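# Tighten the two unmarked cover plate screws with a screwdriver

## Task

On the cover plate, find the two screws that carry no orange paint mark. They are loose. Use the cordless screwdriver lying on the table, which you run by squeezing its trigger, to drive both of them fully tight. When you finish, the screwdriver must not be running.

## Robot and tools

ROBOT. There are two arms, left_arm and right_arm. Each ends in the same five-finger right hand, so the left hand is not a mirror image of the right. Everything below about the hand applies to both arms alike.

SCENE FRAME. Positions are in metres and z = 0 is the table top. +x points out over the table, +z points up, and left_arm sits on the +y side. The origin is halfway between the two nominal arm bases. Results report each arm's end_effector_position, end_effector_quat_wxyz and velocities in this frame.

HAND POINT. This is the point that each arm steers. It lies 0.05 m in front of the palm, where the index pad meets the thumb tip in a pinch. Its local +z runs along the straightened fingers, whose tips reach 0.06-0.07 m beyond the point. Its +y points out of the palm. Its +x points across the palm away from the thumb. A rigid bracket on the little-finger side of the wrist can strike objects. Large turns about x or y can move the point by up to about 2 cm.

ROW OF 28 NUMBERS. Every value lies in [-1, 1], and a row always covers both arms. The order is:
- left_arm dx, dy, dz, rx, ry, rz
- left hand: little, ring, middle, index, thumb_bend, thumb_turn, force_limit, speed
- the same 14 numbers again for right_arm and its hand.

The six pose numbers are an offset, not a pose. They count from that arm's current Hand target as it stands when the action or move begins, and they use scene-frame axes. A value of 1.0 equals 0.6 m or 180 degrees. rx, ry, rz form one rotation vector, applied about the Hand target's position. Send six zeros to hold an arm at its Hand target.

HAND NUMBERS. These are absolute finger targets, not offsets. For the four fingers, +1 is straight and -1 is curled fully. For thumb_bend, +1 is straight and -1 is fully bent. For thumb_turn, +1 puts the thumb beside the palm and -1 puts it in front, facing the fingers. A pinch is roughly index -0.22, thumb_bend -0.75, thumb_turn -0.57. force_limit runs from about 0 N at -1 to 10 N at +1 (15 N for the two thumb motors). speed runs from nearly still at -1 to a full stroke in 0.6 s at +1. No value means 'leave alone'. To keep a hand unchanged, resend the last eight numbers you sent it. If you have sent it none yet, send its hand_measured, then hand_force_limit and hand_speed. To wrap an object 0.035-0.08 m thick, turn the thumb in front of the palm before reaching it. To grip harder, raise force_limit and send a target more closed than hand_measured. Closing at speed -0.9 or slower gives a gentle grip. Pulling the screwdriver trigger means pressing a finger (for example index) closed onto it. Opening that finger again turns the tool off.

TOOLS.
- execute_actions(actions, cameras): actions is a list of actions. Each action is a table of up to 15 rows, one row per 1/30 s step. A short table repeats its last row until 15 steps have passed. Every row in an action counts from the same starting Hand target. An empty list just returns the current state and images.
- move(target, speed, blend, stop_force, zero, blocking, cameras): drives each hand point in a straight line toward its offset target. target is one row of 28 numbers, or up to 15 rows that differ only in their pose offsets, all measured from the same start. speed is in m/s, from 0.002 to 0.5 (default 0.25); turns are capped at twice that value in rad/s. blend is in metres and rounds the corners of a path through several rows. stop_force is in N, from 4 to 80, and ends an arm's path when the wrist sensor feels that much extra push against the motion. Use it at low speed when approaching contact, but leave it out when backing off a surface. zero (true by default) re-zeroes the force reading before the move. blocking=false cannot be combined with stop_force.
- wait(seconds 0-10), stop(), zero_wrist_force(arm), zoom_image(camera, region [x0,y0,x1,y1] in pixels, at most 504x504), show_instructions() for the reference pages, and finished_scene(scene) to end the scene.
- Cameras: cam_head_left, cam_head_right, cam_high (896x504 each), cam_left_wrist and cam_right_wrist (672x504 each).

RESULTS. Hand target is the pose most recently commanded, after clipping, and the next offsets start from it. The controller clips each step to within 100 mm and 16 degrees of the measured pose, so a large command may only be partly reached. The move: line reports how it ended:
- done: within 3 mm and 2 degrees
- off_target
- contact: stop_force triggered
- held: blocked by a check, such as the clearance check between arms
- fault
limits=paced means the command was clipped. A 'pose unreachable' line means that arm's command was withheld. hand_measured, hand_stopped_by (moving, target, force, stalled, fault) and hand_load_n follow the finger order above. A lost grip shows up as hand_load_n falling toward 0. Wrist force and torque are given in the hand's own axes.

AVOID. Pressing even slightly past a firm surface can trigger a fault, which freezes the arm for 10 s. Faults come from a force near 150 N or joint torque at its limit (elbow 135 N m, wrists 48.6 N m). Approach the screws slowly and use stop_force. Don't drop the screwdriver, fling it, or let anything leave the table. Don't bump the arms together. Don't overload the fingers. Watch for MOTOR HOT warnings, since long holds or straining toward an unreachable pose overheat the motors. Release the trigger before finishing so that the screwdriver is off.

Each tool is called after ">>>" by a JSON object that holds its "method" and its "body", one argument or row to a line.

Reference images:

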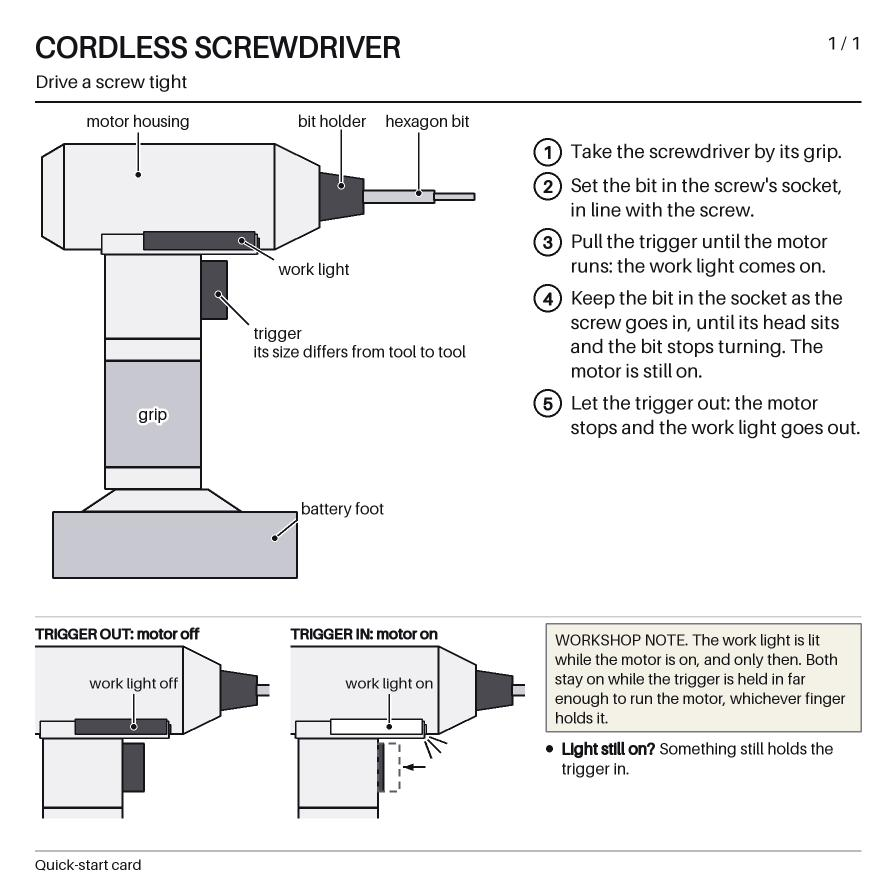

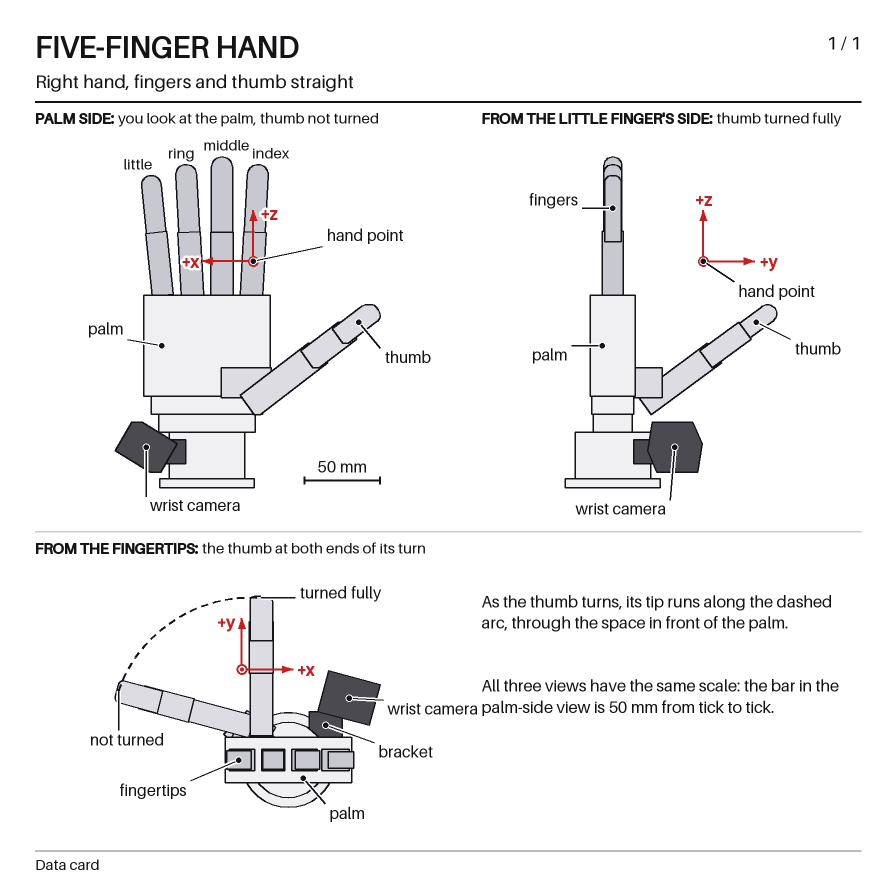

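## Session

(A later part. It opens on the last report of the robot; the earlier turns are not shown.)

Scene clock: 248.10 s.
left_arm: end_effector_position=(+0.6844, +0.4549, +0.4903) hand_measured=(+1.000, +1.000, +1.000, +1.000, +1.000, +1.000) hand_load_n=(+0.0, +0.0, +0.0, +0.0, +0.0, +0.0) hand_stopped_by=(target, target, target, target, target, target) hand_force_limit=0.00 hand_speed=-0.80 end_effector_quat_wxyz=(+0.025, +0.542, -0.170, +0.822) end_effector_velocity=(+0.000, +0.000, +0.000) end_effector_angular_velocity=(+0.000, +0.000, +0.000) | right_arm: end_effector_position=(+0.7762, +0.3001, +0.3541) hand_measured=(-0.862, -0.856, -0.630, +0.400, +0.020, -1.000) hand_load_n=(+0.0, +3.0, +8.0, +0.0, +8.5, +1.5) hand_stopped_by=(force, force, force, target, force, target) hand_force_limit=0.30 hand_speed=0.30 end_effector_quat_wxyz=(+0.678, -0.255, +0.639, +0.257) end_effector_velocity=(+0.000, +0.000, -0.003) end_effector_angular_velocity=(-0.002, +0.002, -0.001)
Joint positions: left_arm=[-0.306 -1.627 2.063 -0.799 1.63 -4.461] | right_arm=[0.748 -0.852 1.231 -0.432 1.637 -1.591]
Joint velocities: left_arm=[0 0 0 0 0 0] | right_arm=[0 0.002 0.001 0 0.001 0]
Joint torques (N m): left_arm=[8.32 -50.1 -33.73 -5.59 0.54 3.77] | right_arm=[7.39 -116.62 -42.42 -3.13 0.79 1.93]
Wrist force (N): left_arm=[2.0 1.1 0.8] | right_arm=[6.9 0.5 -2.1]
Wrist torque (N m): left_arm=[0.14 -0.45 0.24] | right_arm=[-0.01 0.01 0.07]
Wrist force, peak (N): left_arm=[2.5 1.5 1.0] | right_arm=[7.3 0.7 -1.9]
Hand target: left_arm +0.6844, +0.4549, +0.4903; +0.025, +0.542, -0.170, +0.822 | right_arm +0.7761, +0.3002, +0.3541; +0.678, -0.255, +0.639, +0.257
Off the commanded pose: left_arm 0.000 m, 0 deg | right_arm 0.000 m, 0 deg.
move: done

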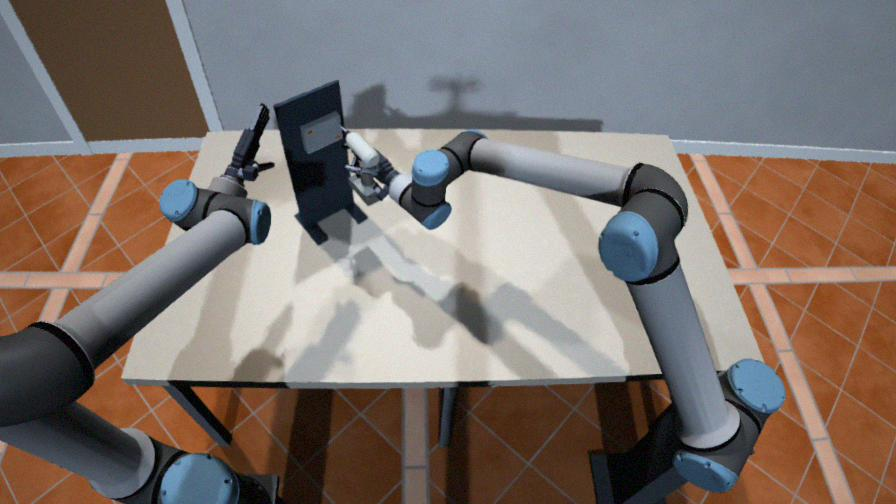

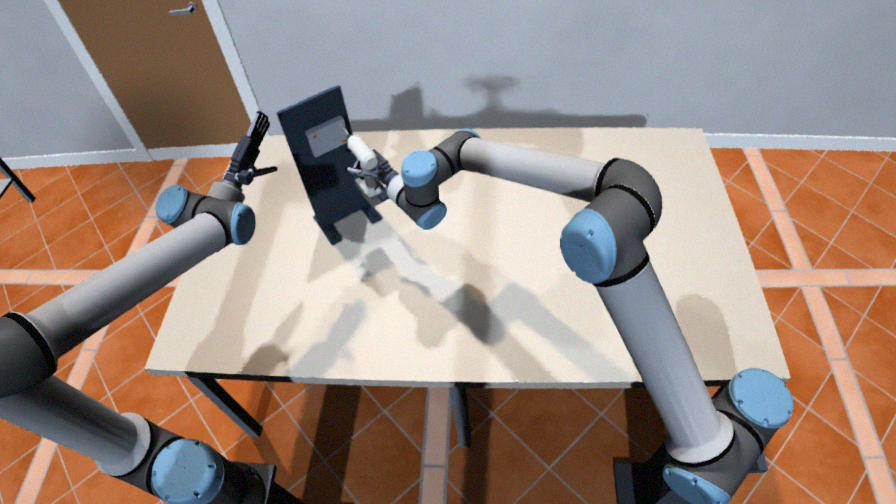

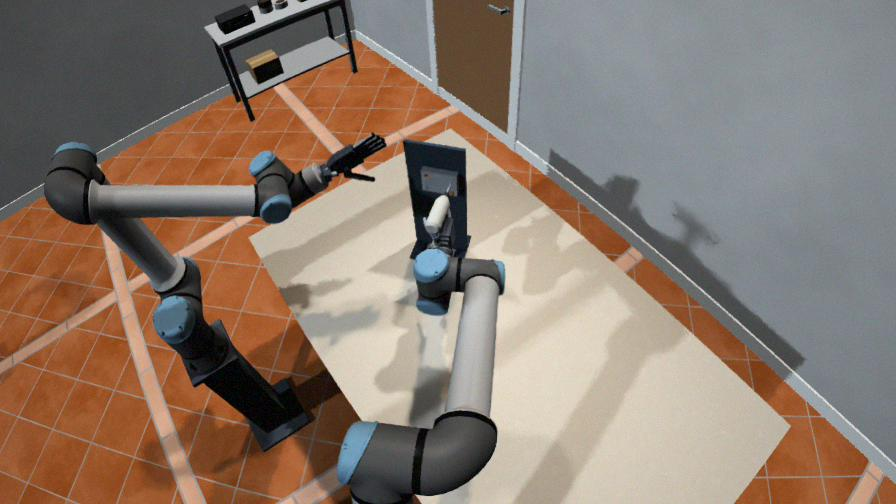

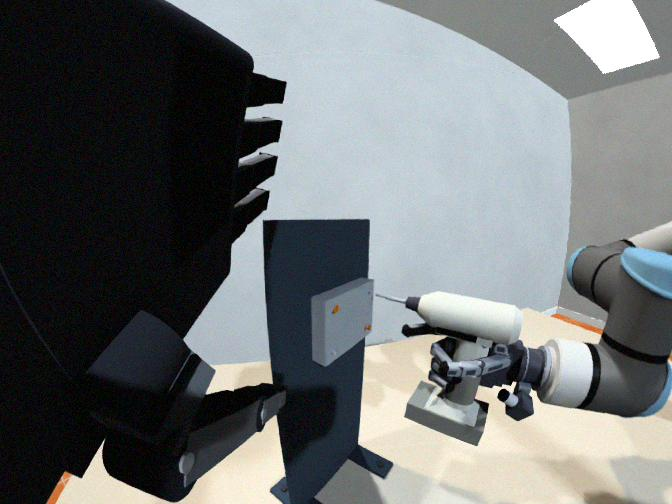

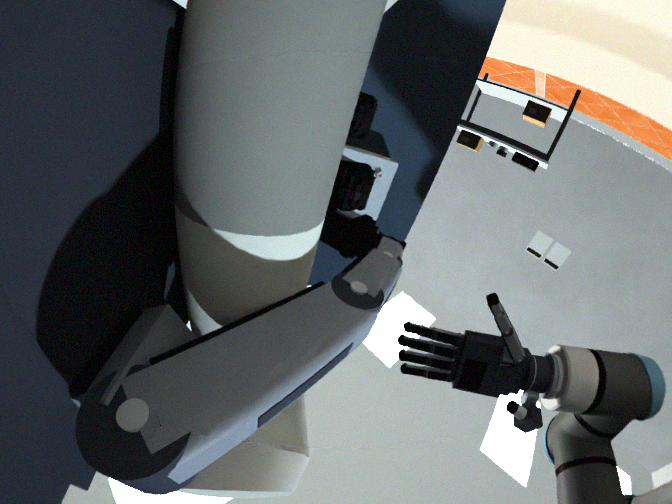

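>>> {"method": "move", "body": {
  "target": [0,0,0,0,0,0,1,1,1,1,1,1,0,-0.8,0.0106,-0.0007,-0.0033,0,0,0,-0.98,-0.98,-0.98,0.4,-0.98,-1,0.3,0.3],
  "speed": 0.05,
  "cameras": ["cam_head_left","cam_high","cam_left_wrist","cam_head_right"]
}}

>>> {"method": "zoom_image", "body": {
  "camera": "cam_left_wrist",
  "region": [340, 270, 400, 315]
}}

>>> {"method": "zoom_image", "body": {
  "camera": "cam_high",
  "region": [435, 165, 465, 195]
}}

>>> {"method": "zoom_image", "body": {
  "camera": "cam_head_left",
  "region": [320, 105, 360, 145]
}}

>>> {"method": "zoom_image", "body": {
  "camera": "cam_head_right",
  "region": [320, 115, 360, 155]
}}

Scene clock: 249.47 s.
left_arm: end_effector_position=(+0.6844, +0.4549, +0.4903) hand_measured=(+1.000, +1.000, +1.000, +1.000, +1.000, +1.000) hand_load_n=(+0.0, +0.0, +0.0, +0.0, +0.0, +0.0) hand_stopped_by=(target, target, target, target, target, target) hand_force_limit=0.00 hand_speed=-0.80 end_effector_quat_wxyz=(+0.025, +0.542, -0.170, +0.822) end_effector_velocity=(+0.000, +0.000, +0.000) end_effector_angular_velocity=(-0.001, +0.001, +0.000) | right_arm: end_effector_position=(+0.7825, +0.2998, +0.3521) hand_measured=(-0.862, -0.856, -0.630, +0.400, +0.020, -1.000) hand_load_n=(+0.0, +3.0, +8.5, +0.0, +8.5, +1.5) hand_stopped_by=(force, force, force, target, force, target) hand_force_limit=0.30 hand_speed=0.30 end_effector_quat_wxyz=(+0.678, -0.255, +0.639, +0.257) end_effector_velocity=(+0.000, +0.000, -0.001) end_effector_angular_velocity=(+0.000, +0.000, +0.000)
Joint positions: left_arm=[-0.306 -1.627 2.063 -0.799 1.63 -4.461] | right_arm=[0.743 -0.845 1.223 -0.431 1.632 -1.591]
Joint velocities: left_arm=[0 0 0 0.001 0 -0.001] | right_arm=[0 0 0 0 0 0]
Joint torques (N m): left_arm=[7.69 -49.61 -34.75 -5.16 0.36 4.12] | right_arm=[-0.27 -118.25 -43.79 -2.27 0.56 2.17]
Wrist force (N): left_arm=[1.9 1.3 0.9] | right_arm=[7.0 0.2 -2.1]
Wrist torque (N m): left_arm=[0.16 -0.43 0.23] | right_arm=[-0.05 -0.01 0.07]
Wrist force, peak (N): left_arm=[2.5 1.3 1.1] | right_arm=[6.9 0.3 -2.4]
Hand target: left_arm +0.6844, +0.4549, +0.4903; +0.025, +0.542, -0.170, +0.822 | right_arm +0.7824, +0.2998, +0.3521; +0.678, -0.255, +0.639, +0.257
Off the commanded pose: left_arm 0.000 m, 0 deg | right_arm 0.000 m, 0 deg.
move: done
Images, in order (width x height): cam_head_left 896x504, cam_head_right 896x504, cam_high 896x504, cam_left_wrist 672x504.

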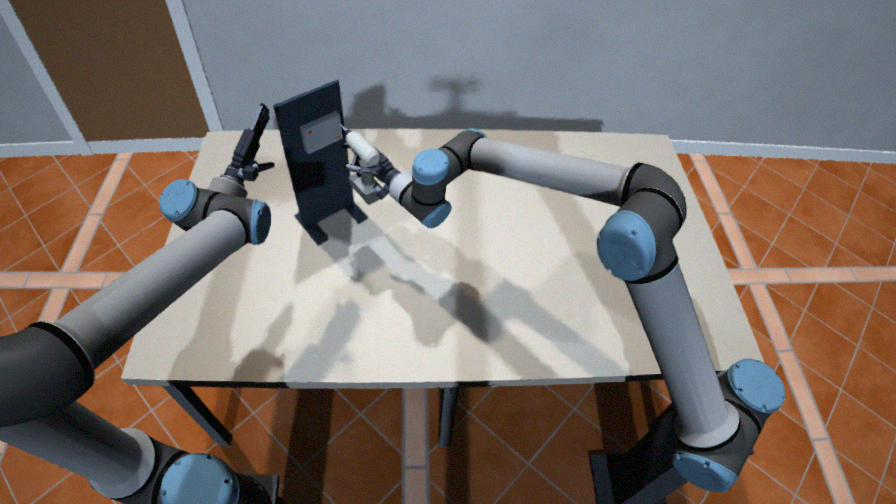

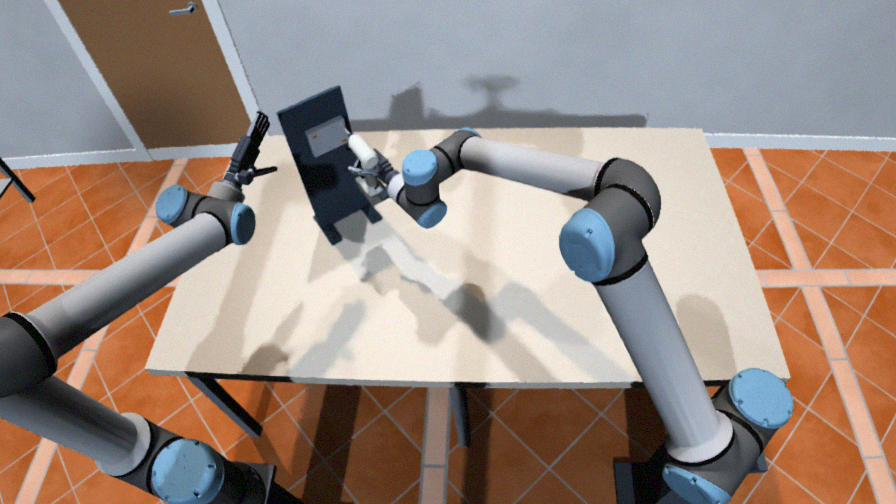

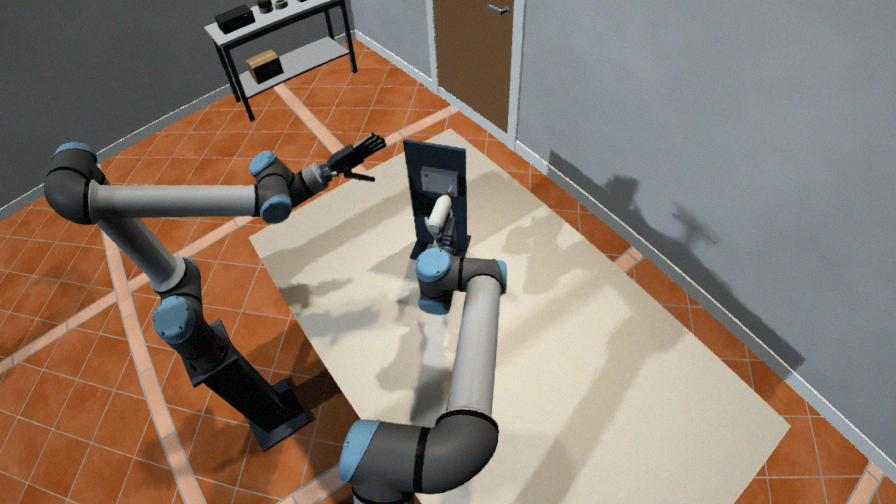

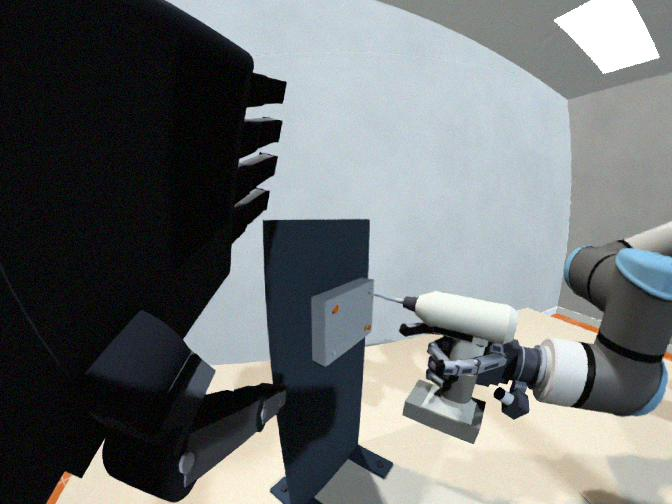

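Scaled by 8.400 from the camera's 672x504 image, which has a finer 960x720 frame.

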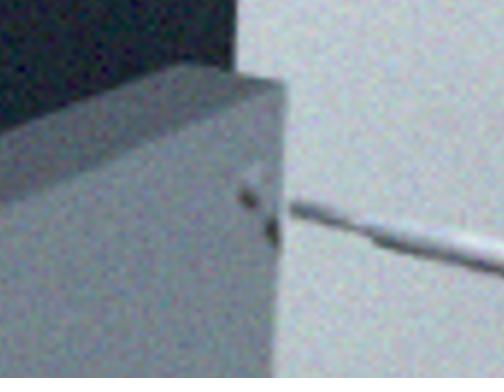

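Scaled by 16.800.

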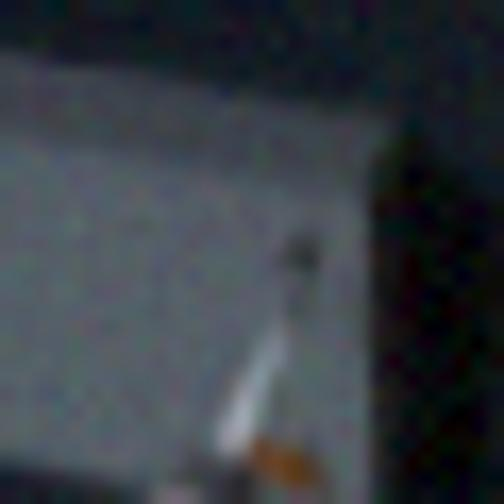

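Scaled by 12.600.

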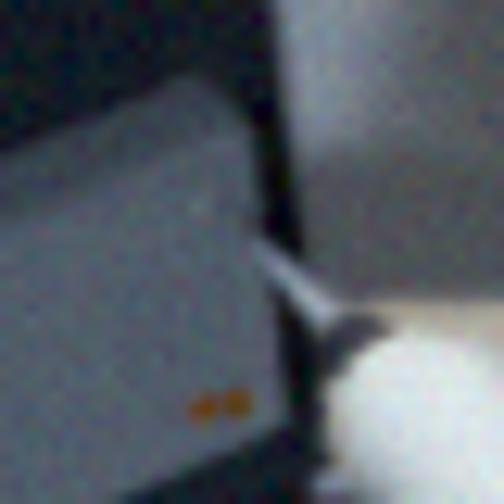

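Scaled by 12.600.

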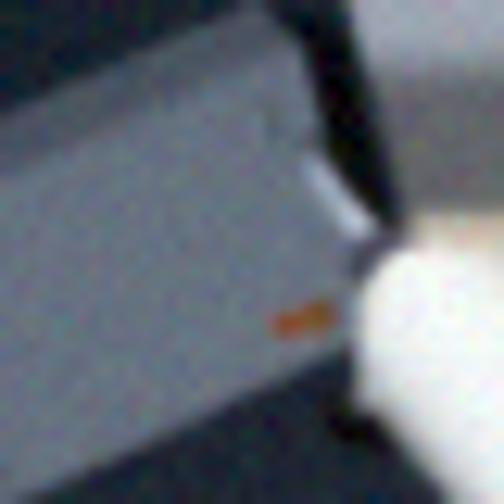

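>>> {"method": "zoom_image", "body": {
  "camera": "cam_left_wrist",
  "region": [320, 335, 350, 365]
}}

>>> {"method": "zoom_image", "body": {
  "camera": "cam_left_wrist",
  "region": [360, 280, 390, 310]
}}

>>> {"method": "zoom_image", "body": {
  "camera": "cam_left_wrist",
  "region": [350, 315, 380, 345]
}}

Scaled by 16.800 from the camera's 672x504 image, which has a finer 960x720 frame.

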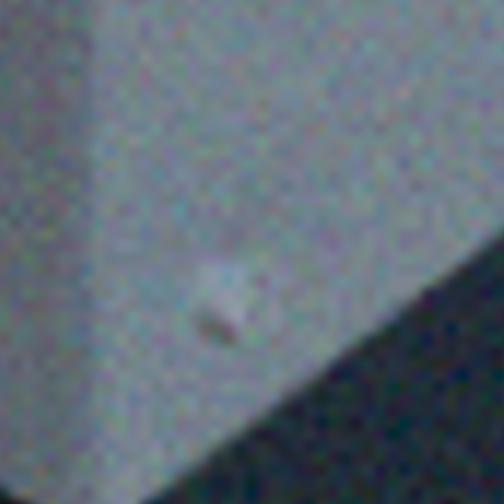

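Scaled by 16.800 from the camera's 672x504 image, which has a finer 960x720 frame.

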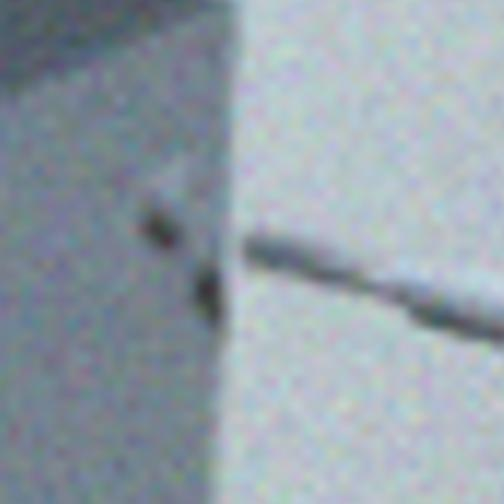

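Scaled by 16.800 from the camera's 672x504 image, which has a finer 960x720 frame.

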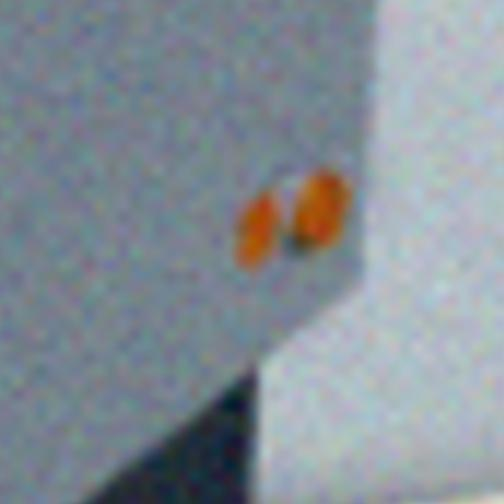

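>>> {"method": "move", "body": {
  "target": [0,0,0,0,0,0,1,1,1,1,1,1,0,-0.8,-0.001,-0.0008,0.0077,-0.0047,0.0068,0,-0.98,-0.98,-0.98,0.4,-0.98,-1,0.3,0.3],
  "speed": 0.05,
  "cameras": ["cam_head_left","cam_high","cam_left_wrist","cam_head_right"]
}}

>>> {"method": "zoom_image", "body": {
  "camera": "cam_left_wrist",
  "region": [360, 280, 410, 310]
}}

>>> {"method": "zoom_image", "body": {
  "camera": "cam_high",
  "region": [435, 165, 465, 195]
}}

>>> {"method": "zoom_image", "body": {
  "camera": "cam_head_right",
  "region": [330, 115, 360, 145]
}}

Scene clock: 251.30 s.
left_arm: end_effector_position=(+0.6844, +0.4549, +0.4903) hand_measured=(+1.000, +1.000, +1.000, +1.000, +1.000, +1.000) hand_load_n=(+0.0, +0.0, +0.0, +0.0, +0.0, +0.0) hand_stopped_by=(target, target, target, target, target, target) hand_force_limit=0.00 hand_speed=-0.80 end_effector_quat_wxyz=(+0.025, +0.542, -0.170, +0.822) end_effector_velocity=(+0.000, +0.000, +0.000) end_effector_angular_velocity=(+0.000, +0.001, +0.000) | right_arm: end_effector_position=(+0.7818, +0.2993, +0.3569) hand_measured=(-0.862, -0.856, -0.630, +0.400, +0.020, -1.000) hand_load_n=(+0.0, +3.0, +8.0, +0.0, +8.5, +2.0) hand_stopped_by=(force, force, force, target, force, target) hand_force_limit=0.30 hand_speed=0.30 end_effector_quat_wxyz=(+0.670, -0.257, +0.648, +0.255) end_effector_velocity=(+0.000, +0.000, -0.001) end_effector_angular_velocity=(+0.002, -0.002, +0.000)
Joint positions: left_arm=[-0.306 -1.627 2.063 -0.799 1.63 -4.461] | right_arm=[0.743 -0.85 1.211 -0.387 1.632 -1.586]
Joint velocities: left_arm=[0 0 0 0 0 0] | right_arm=[0 0.002 0.001 -0.006 0 0]
Joint torques (N m): left_arm=[8.67 -51.56 -35.99 -4.72 0.42 3.44] | right_arm=[13.35 -108.04 -41.05 -6.96 1.74 -0.14]
Wrist force (N): left_arm=[2.3 1.2 0.6] | right_arm=[6.7 0.4 -1.7]
Wrist torque (N m): left_arm=[0.17 -0.49 0.26] | right_arm=[-0.04 0.01 0.06]
Wrist force, peak (N): left_arm=[2.7 1.5 0.2] | right_arm=[7.4 0.1 -2.3]
Hand target: left_arm +0.6844, +0.4549, +0.4903; +0.025, +0.542, -0.170, +0.822 | right_arm +0.7818, +0.2993, +0.3567; +0.670, -0.257, +0.648, +0.255
Off the commanded pose: left_arm 0.000 m, 0 deg | right_arm 0.000 m, 0 deg.
move: done
Images, in order (width x height): cam_head_left 896x504, cam_head_right 896x504, cam_high 896x504, cam_left_wrist 672x504.

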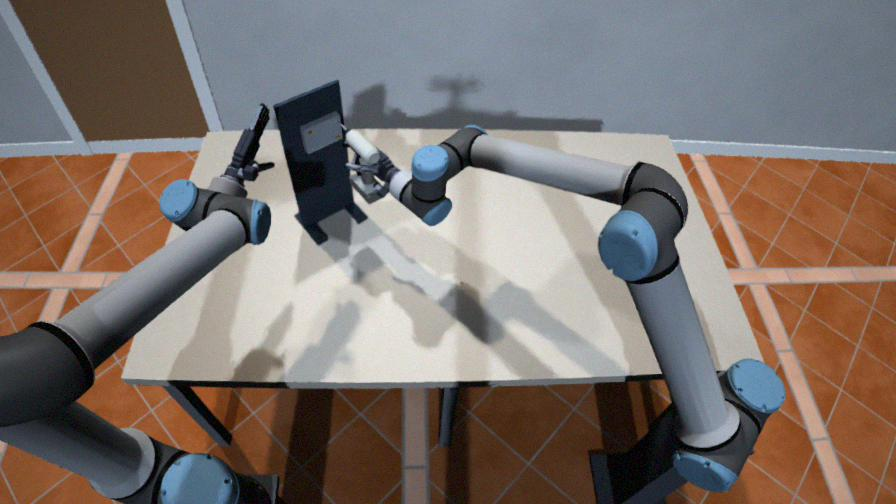

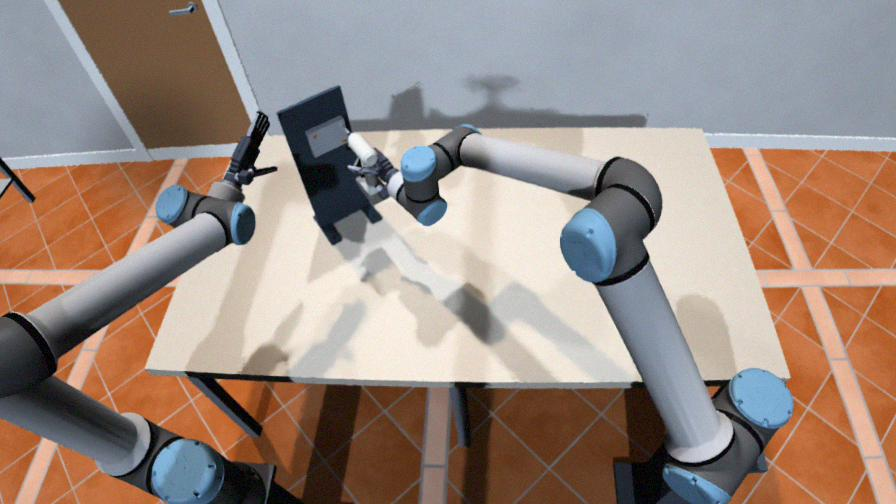

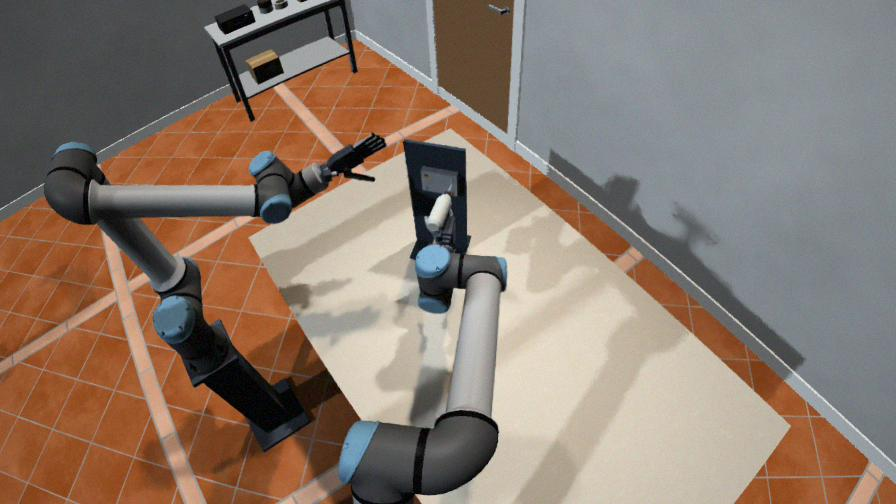

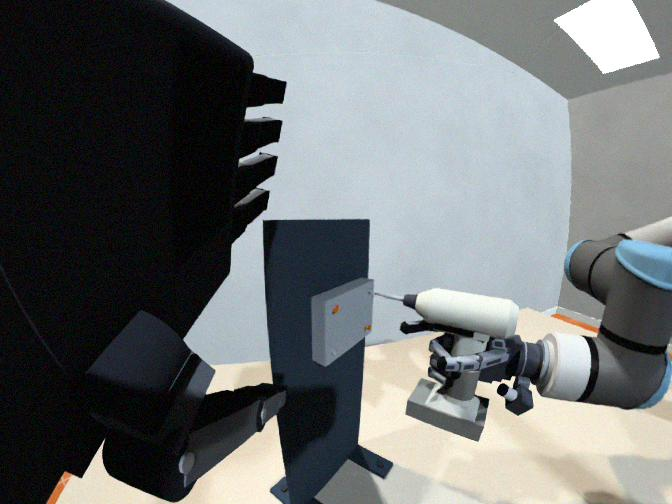

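Scaled by 10.080 from the camera's 672x504 image, which has a finer 960x720 frame.

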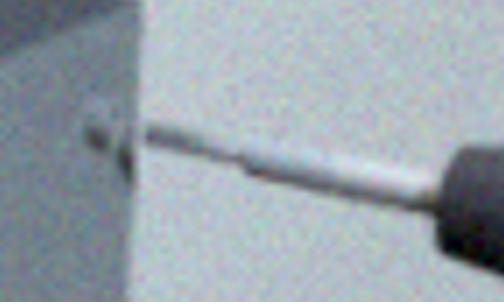

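Scaled by 16.800.

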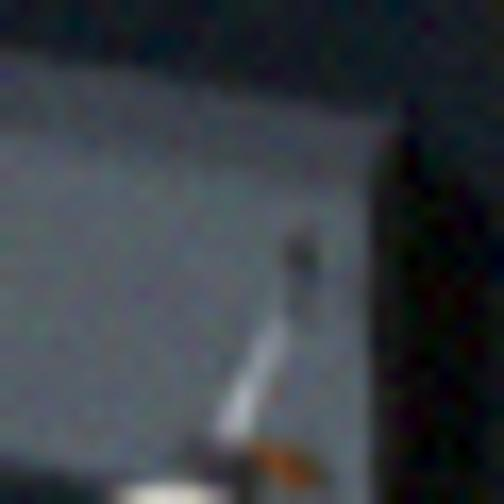

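Scaled by 16.800.

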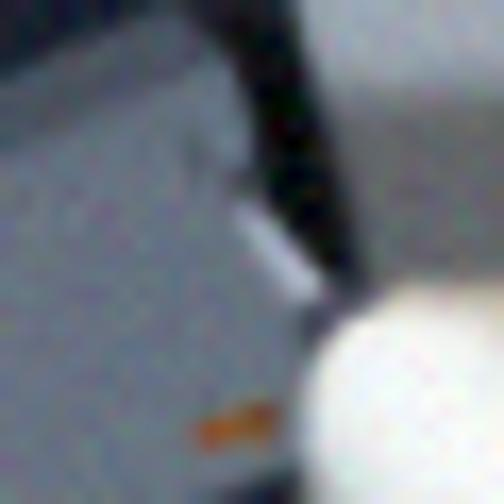

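>>> {"method": "move", "body": {
  "target": [0,0,0,0,0,0,1,1,1,1,1,1,0,-0.8,0.0178,0.0124,-0.0004,0,0,0,-0.98,-0.98,-0.98,0.4,-0.98,-1,0.3,0.3],
  "speed": 0.015,
  "stop_force": 5,
  "cameras": ["cam_head_left","cam_high","cam_left_wrist","cam_head_right"]
}}

>>> {"method": "zoom_image", "body": {
  "camera": "cam_left_wrist",
  "region": [360, 280, 410, 310]
}}

>>> {"method": "zoom_image", "body": {
  "camera": "cam_high",
  "region": [435, 165, 465, 195]
}}

>>> {"method": "zoom_image", "body": {
  "camera": "cam_head_right",
  "region": [330, 115, 360, 145]
}}

Scene clock: 253.40 s.
left_arm: end_effector_position=(+0.6844, +0.4549, +0.4903) hand_measured=(+1.000, +1.000, +1.000, +1.000, +1.000, +1.000) hand_load_n=(+0.0, +0.0, +0.0, +0.0, +0.0, +0.0) hand_stopped_by=(target, target, target, target, target, target) hand_force_limit=0.00 hand_speed=-0.80 end_effector_quat_wxyz=(+0.025, +0.542, -0.170, +0.822) end_effector_velocity=(+0.000, +0.000, +0.000) end_effector_angular_velocity=(+0.000, -0.001, +0.001) | right_arm: end_effector_position=(+0.7876, +0.3034, +0.3566) hand_measured=(-0.862, -0.856, -0.630, +0.400, +0.020, -1.000) hand_load_n=(+0.0, +2.5, +8.0, +0.0, +9.0, +1.5) hand_stopped_by=(force, force, force, target, force, target) hand_force_limit=0.30 hand_speed=0.30 end_effector_quat_wxyz=(+0.669, -0.257, +0.648, +0.255) end_effector_velocity=(+0.000, +0.000, +0.001) end_effector_angular_velocity=(+0.001, -0.001, +0.000)
Joint positions: left_arm=[-0.306 -1.627 2.063 -0.799 1.63 -4.461] | right_arm=[0.742 -0.839 1.192 -0.379 1.631 -1.586]
Joint velocities: left_arm=[0 0 0 0 -0.001 0] | right_arm=[0 -0.001 0 -0.001 0 0]
Joint torques (N m): left_arm=[5.1 -49.05 -35.93 -4.28 0.58 4.17] | right_arm=[15.09 -122.9 -43.78 -6.33 2.28 -0.99]
Wrist force (N): left_arm=[2.1 1.2 0.5] | right_arm=[6.8 0.2 -1.9]
Wrist torque (N m): left_arm=[0.18 -0.45 0.25] | right_arm=[-0.05 0.00 0.07]
Wrist force, peak (N): left_arm=[2.6 1.4 1.0] | right_arm=[11.1 1.4 -14.5]
Hand target: left_arm +0.6844, +0.4549, +0.4903; +0.025, +0.542, -0.170, +0.822 | right_arm +0.7876, +0.3034, +0.3566; +0.669, -0.257, +0.648, +0.255
Off the commanded pose: left_arm 0.000 m, 0 deg | right_arm 0.006 m, 0 deg.
move: contact (right_arm)
Images, in order (width x height): cam_head_left 896x504, cam_head_right 896x504, cam_high 896x504, cam_left_wrist 672x504.

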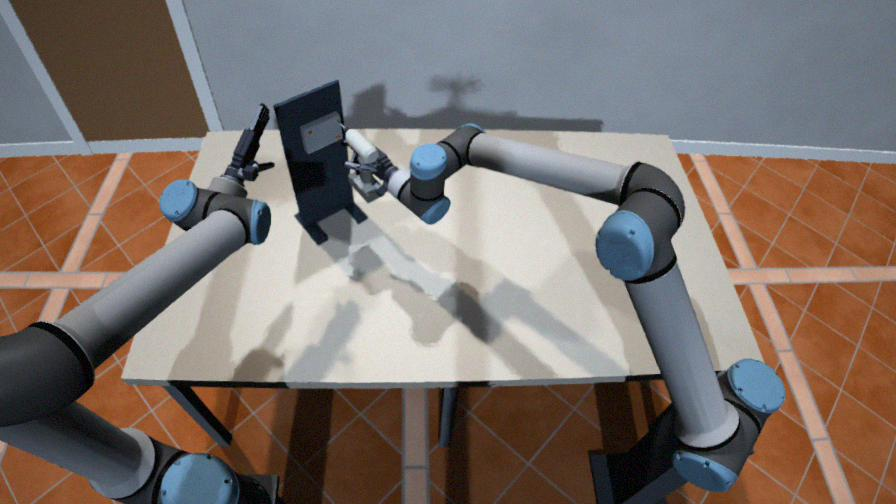

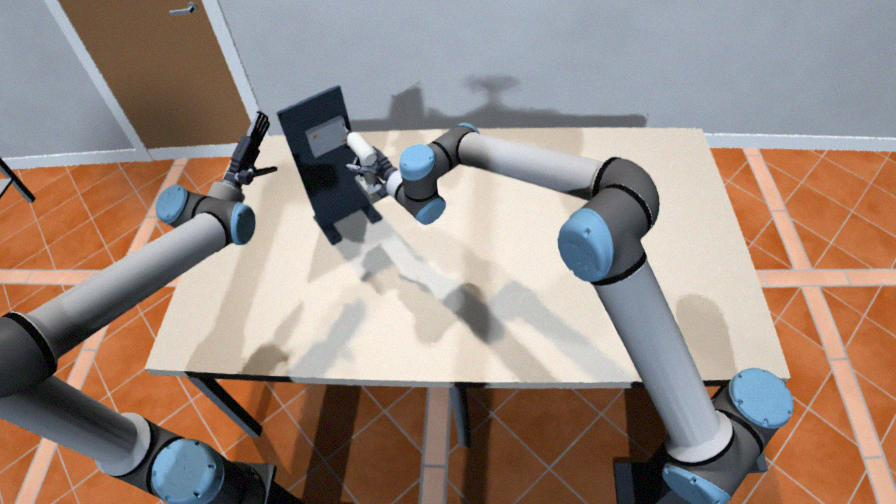

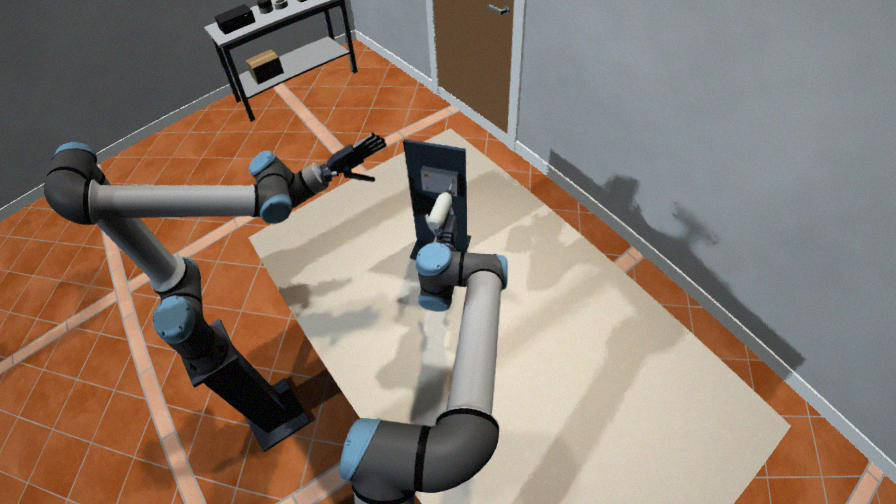

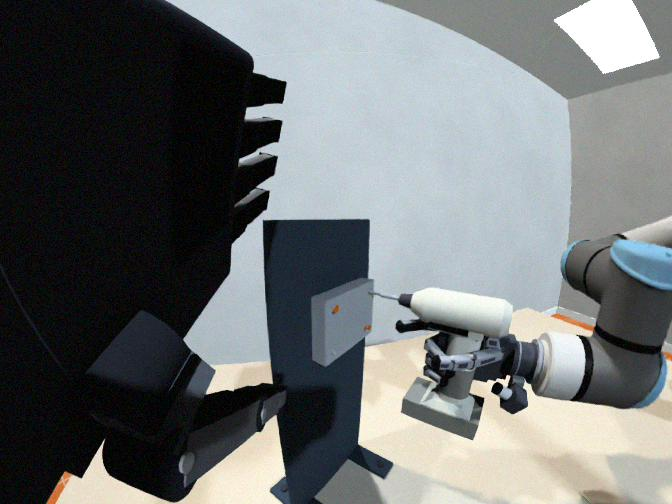

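Scaled by 10.080 from the camera's 672x504 image, which has a finer 960x720 frame.

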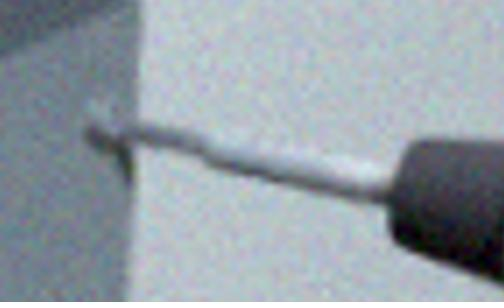

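Scaled by 16.800.

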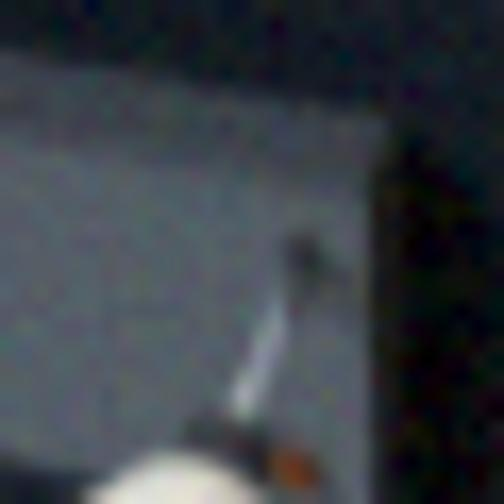

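Scaled by 16.800.

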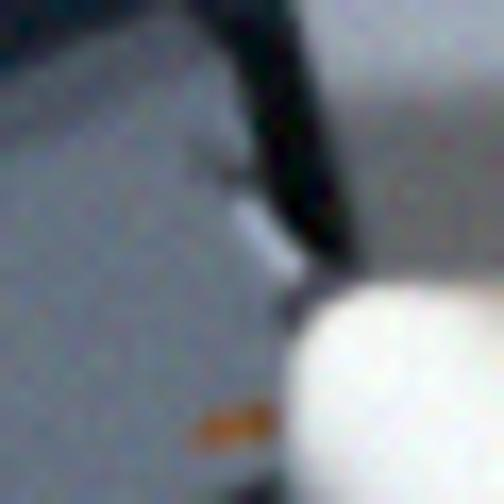

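>>> {"method": "zoom_image", "body": {
  "camera": "cam_left_wrist",
  "region": [362, 284, 380, 302]
}}

>>> {"method": "zoom_image", "body": {
  "camera": "cam_high",
  "region": [445, 170, 463, 188]
}}

>>> {"method": "zoom_image", "body": {
  "camera": "cam_head_left",
  "region": [328, 112, 348, 132]
}}

Scaled by 28.000 from the camera's 672x504 image, which has a finer 960x720 frame.

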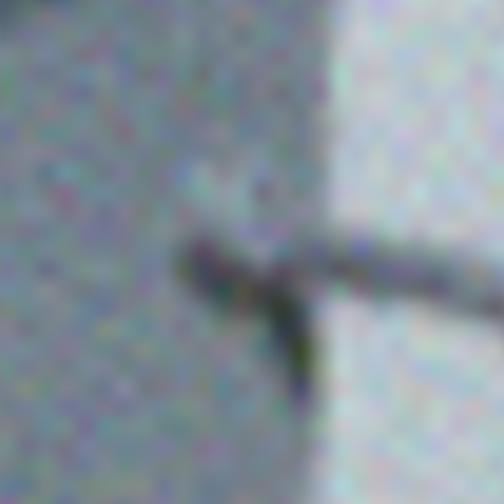

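Scaled by 28.000.

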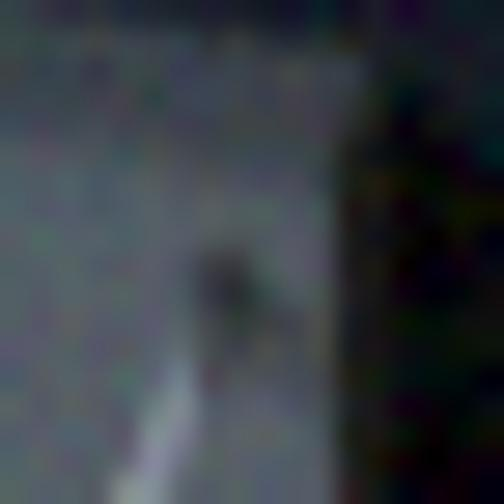

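Scaled by 25.200.

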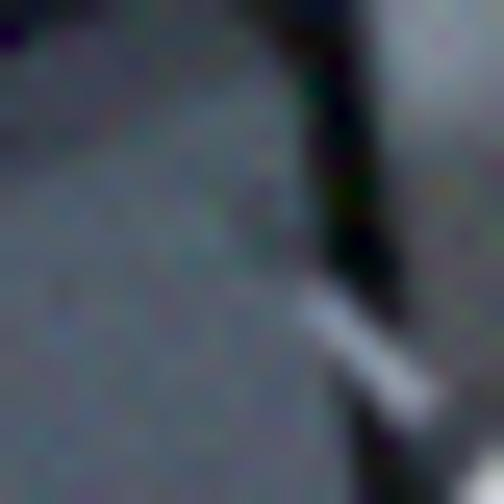

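>>> {"method": "move", "body": {
  "target": [0,0,0,0,0,0,1,1,1,1,1,1,0,-0.8,0.0068,0.0048,0.0008,0,0,0,-0.98,-0.98,-0.98,0.4,-0.98,-1,0.3,0.3],
  "speed": 0.005,
  "stop_force": 10,
  "zero": false,
  "cameras": ["cam_left_wrist"]
}}

>>> {"method": "zoom_image", "body": {
  "camera": "cam_left_wrist",
  "region": [362, 284, 380, 302]
}}

Scene clock: 254.97 s.
left_arm: end_effector_position=(+0.6844, +0.4549, +0.4903) hand_measured=(+1.000, +1.000, +1.000, +1.000, +1.000, +1.000) hand_load_n=(+0.0, +0.0, +0.0, +0.0, +0.0, +0.0) hand_stopped_by=(target, target, target, target, target, target) hand_force_limit=0.00 hand_speed=-0.80 end_effector_quat_wxyz=(+0.025, +0.542, -0.170, +0.822) end_effector_velocity=(+0.000, +0.000, +0.000) end_effector_angular_velocity=(+0.001, +0.000, +0.000) | right_arm: end_effector_position=(+0.7879, +0.3037, +0.3567) hand_measured=(-0.862, -0.856, -0.630, +0.400, +0.020, -1.000) hand_load_n=(+0.0, +2.5, +8.0, +0.0, +9.5, +1.5) hand_stopped_by=(force, force, force, target, force, target) hand_force_limit=0.30 hand_speed=0.30 end_effector_quat_wxyz=(+0.670, -0.257, +0.648, +0.255) end_effector_velocity=(+0.000, +0.000, -0.001) end_effector_angular_velocity=(+0.000, +0.000, -0.001)
Joint positions: left_arm=[-0.306 -1.627 2.063 -0.799 1.63 -4.461] | right_arm=[0.742 -0.839 1.191 -0.379 1.631 -1.586]
Joint velocities: left_arm=[0.001 0 0 0 0.001 0] | right_arm=[0 0.001 0 0 0.001 0]
Joint torques (N m): left_arm=[5.79 -47.4 -37.72 -4.39 0.07 3.76] | right_arm=[4.91 -124.46 -44.37 -7.66 1.81 -1.07]
Wrist force (N): left_arm=[2.1 1.0 0.7] | right_arm=[8.8 0.9 -7.1]
Wrist torque (N m): left_arm=[0.13 -0.45 0.24] | right_arm=[0.09 -0.02 0.12]
Wrist force, peak (N): left_arm=[2.6 1.6 0.5] | right_arm=[10.6 1.7 -14.5]
Hand target: left_arm +0.6844, +0.4549, +0.4903; +0.025, +0.542, -0.170, +0.822 | right_arm +0.7879, +0.3037, +0.3567; +0.670, -0.257, +0.648, +0.255
Off the commanded pose: left_arm 0.000 m, 0 deg | right_arm 0.005 m, 0 deg.
move: contact (right_arm)
Images, in order (width x height): cam_left_wrist 672x504.

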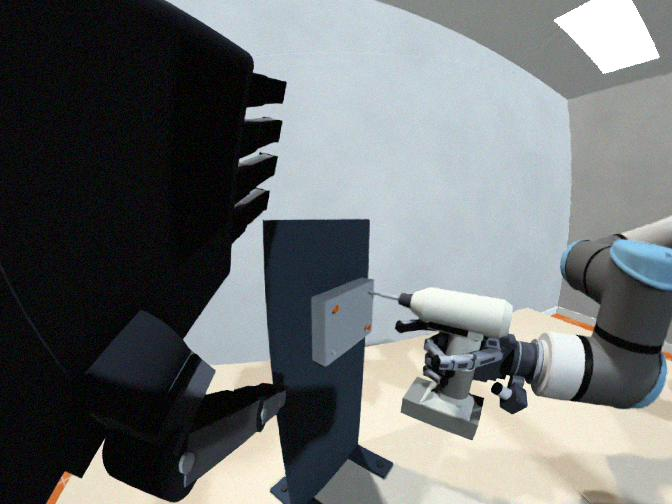

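Scaled by 28.000 from the camera's 672x504 image, which has a finer 960x720 frame.

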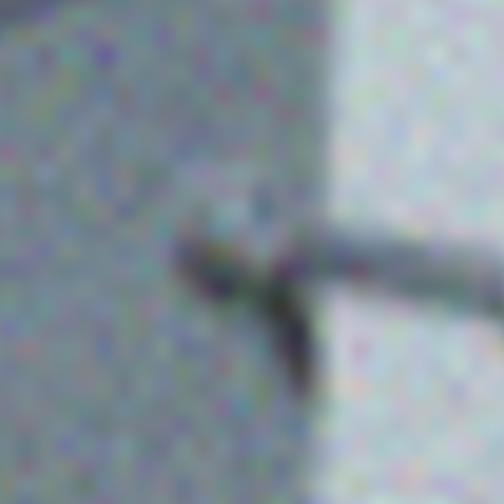

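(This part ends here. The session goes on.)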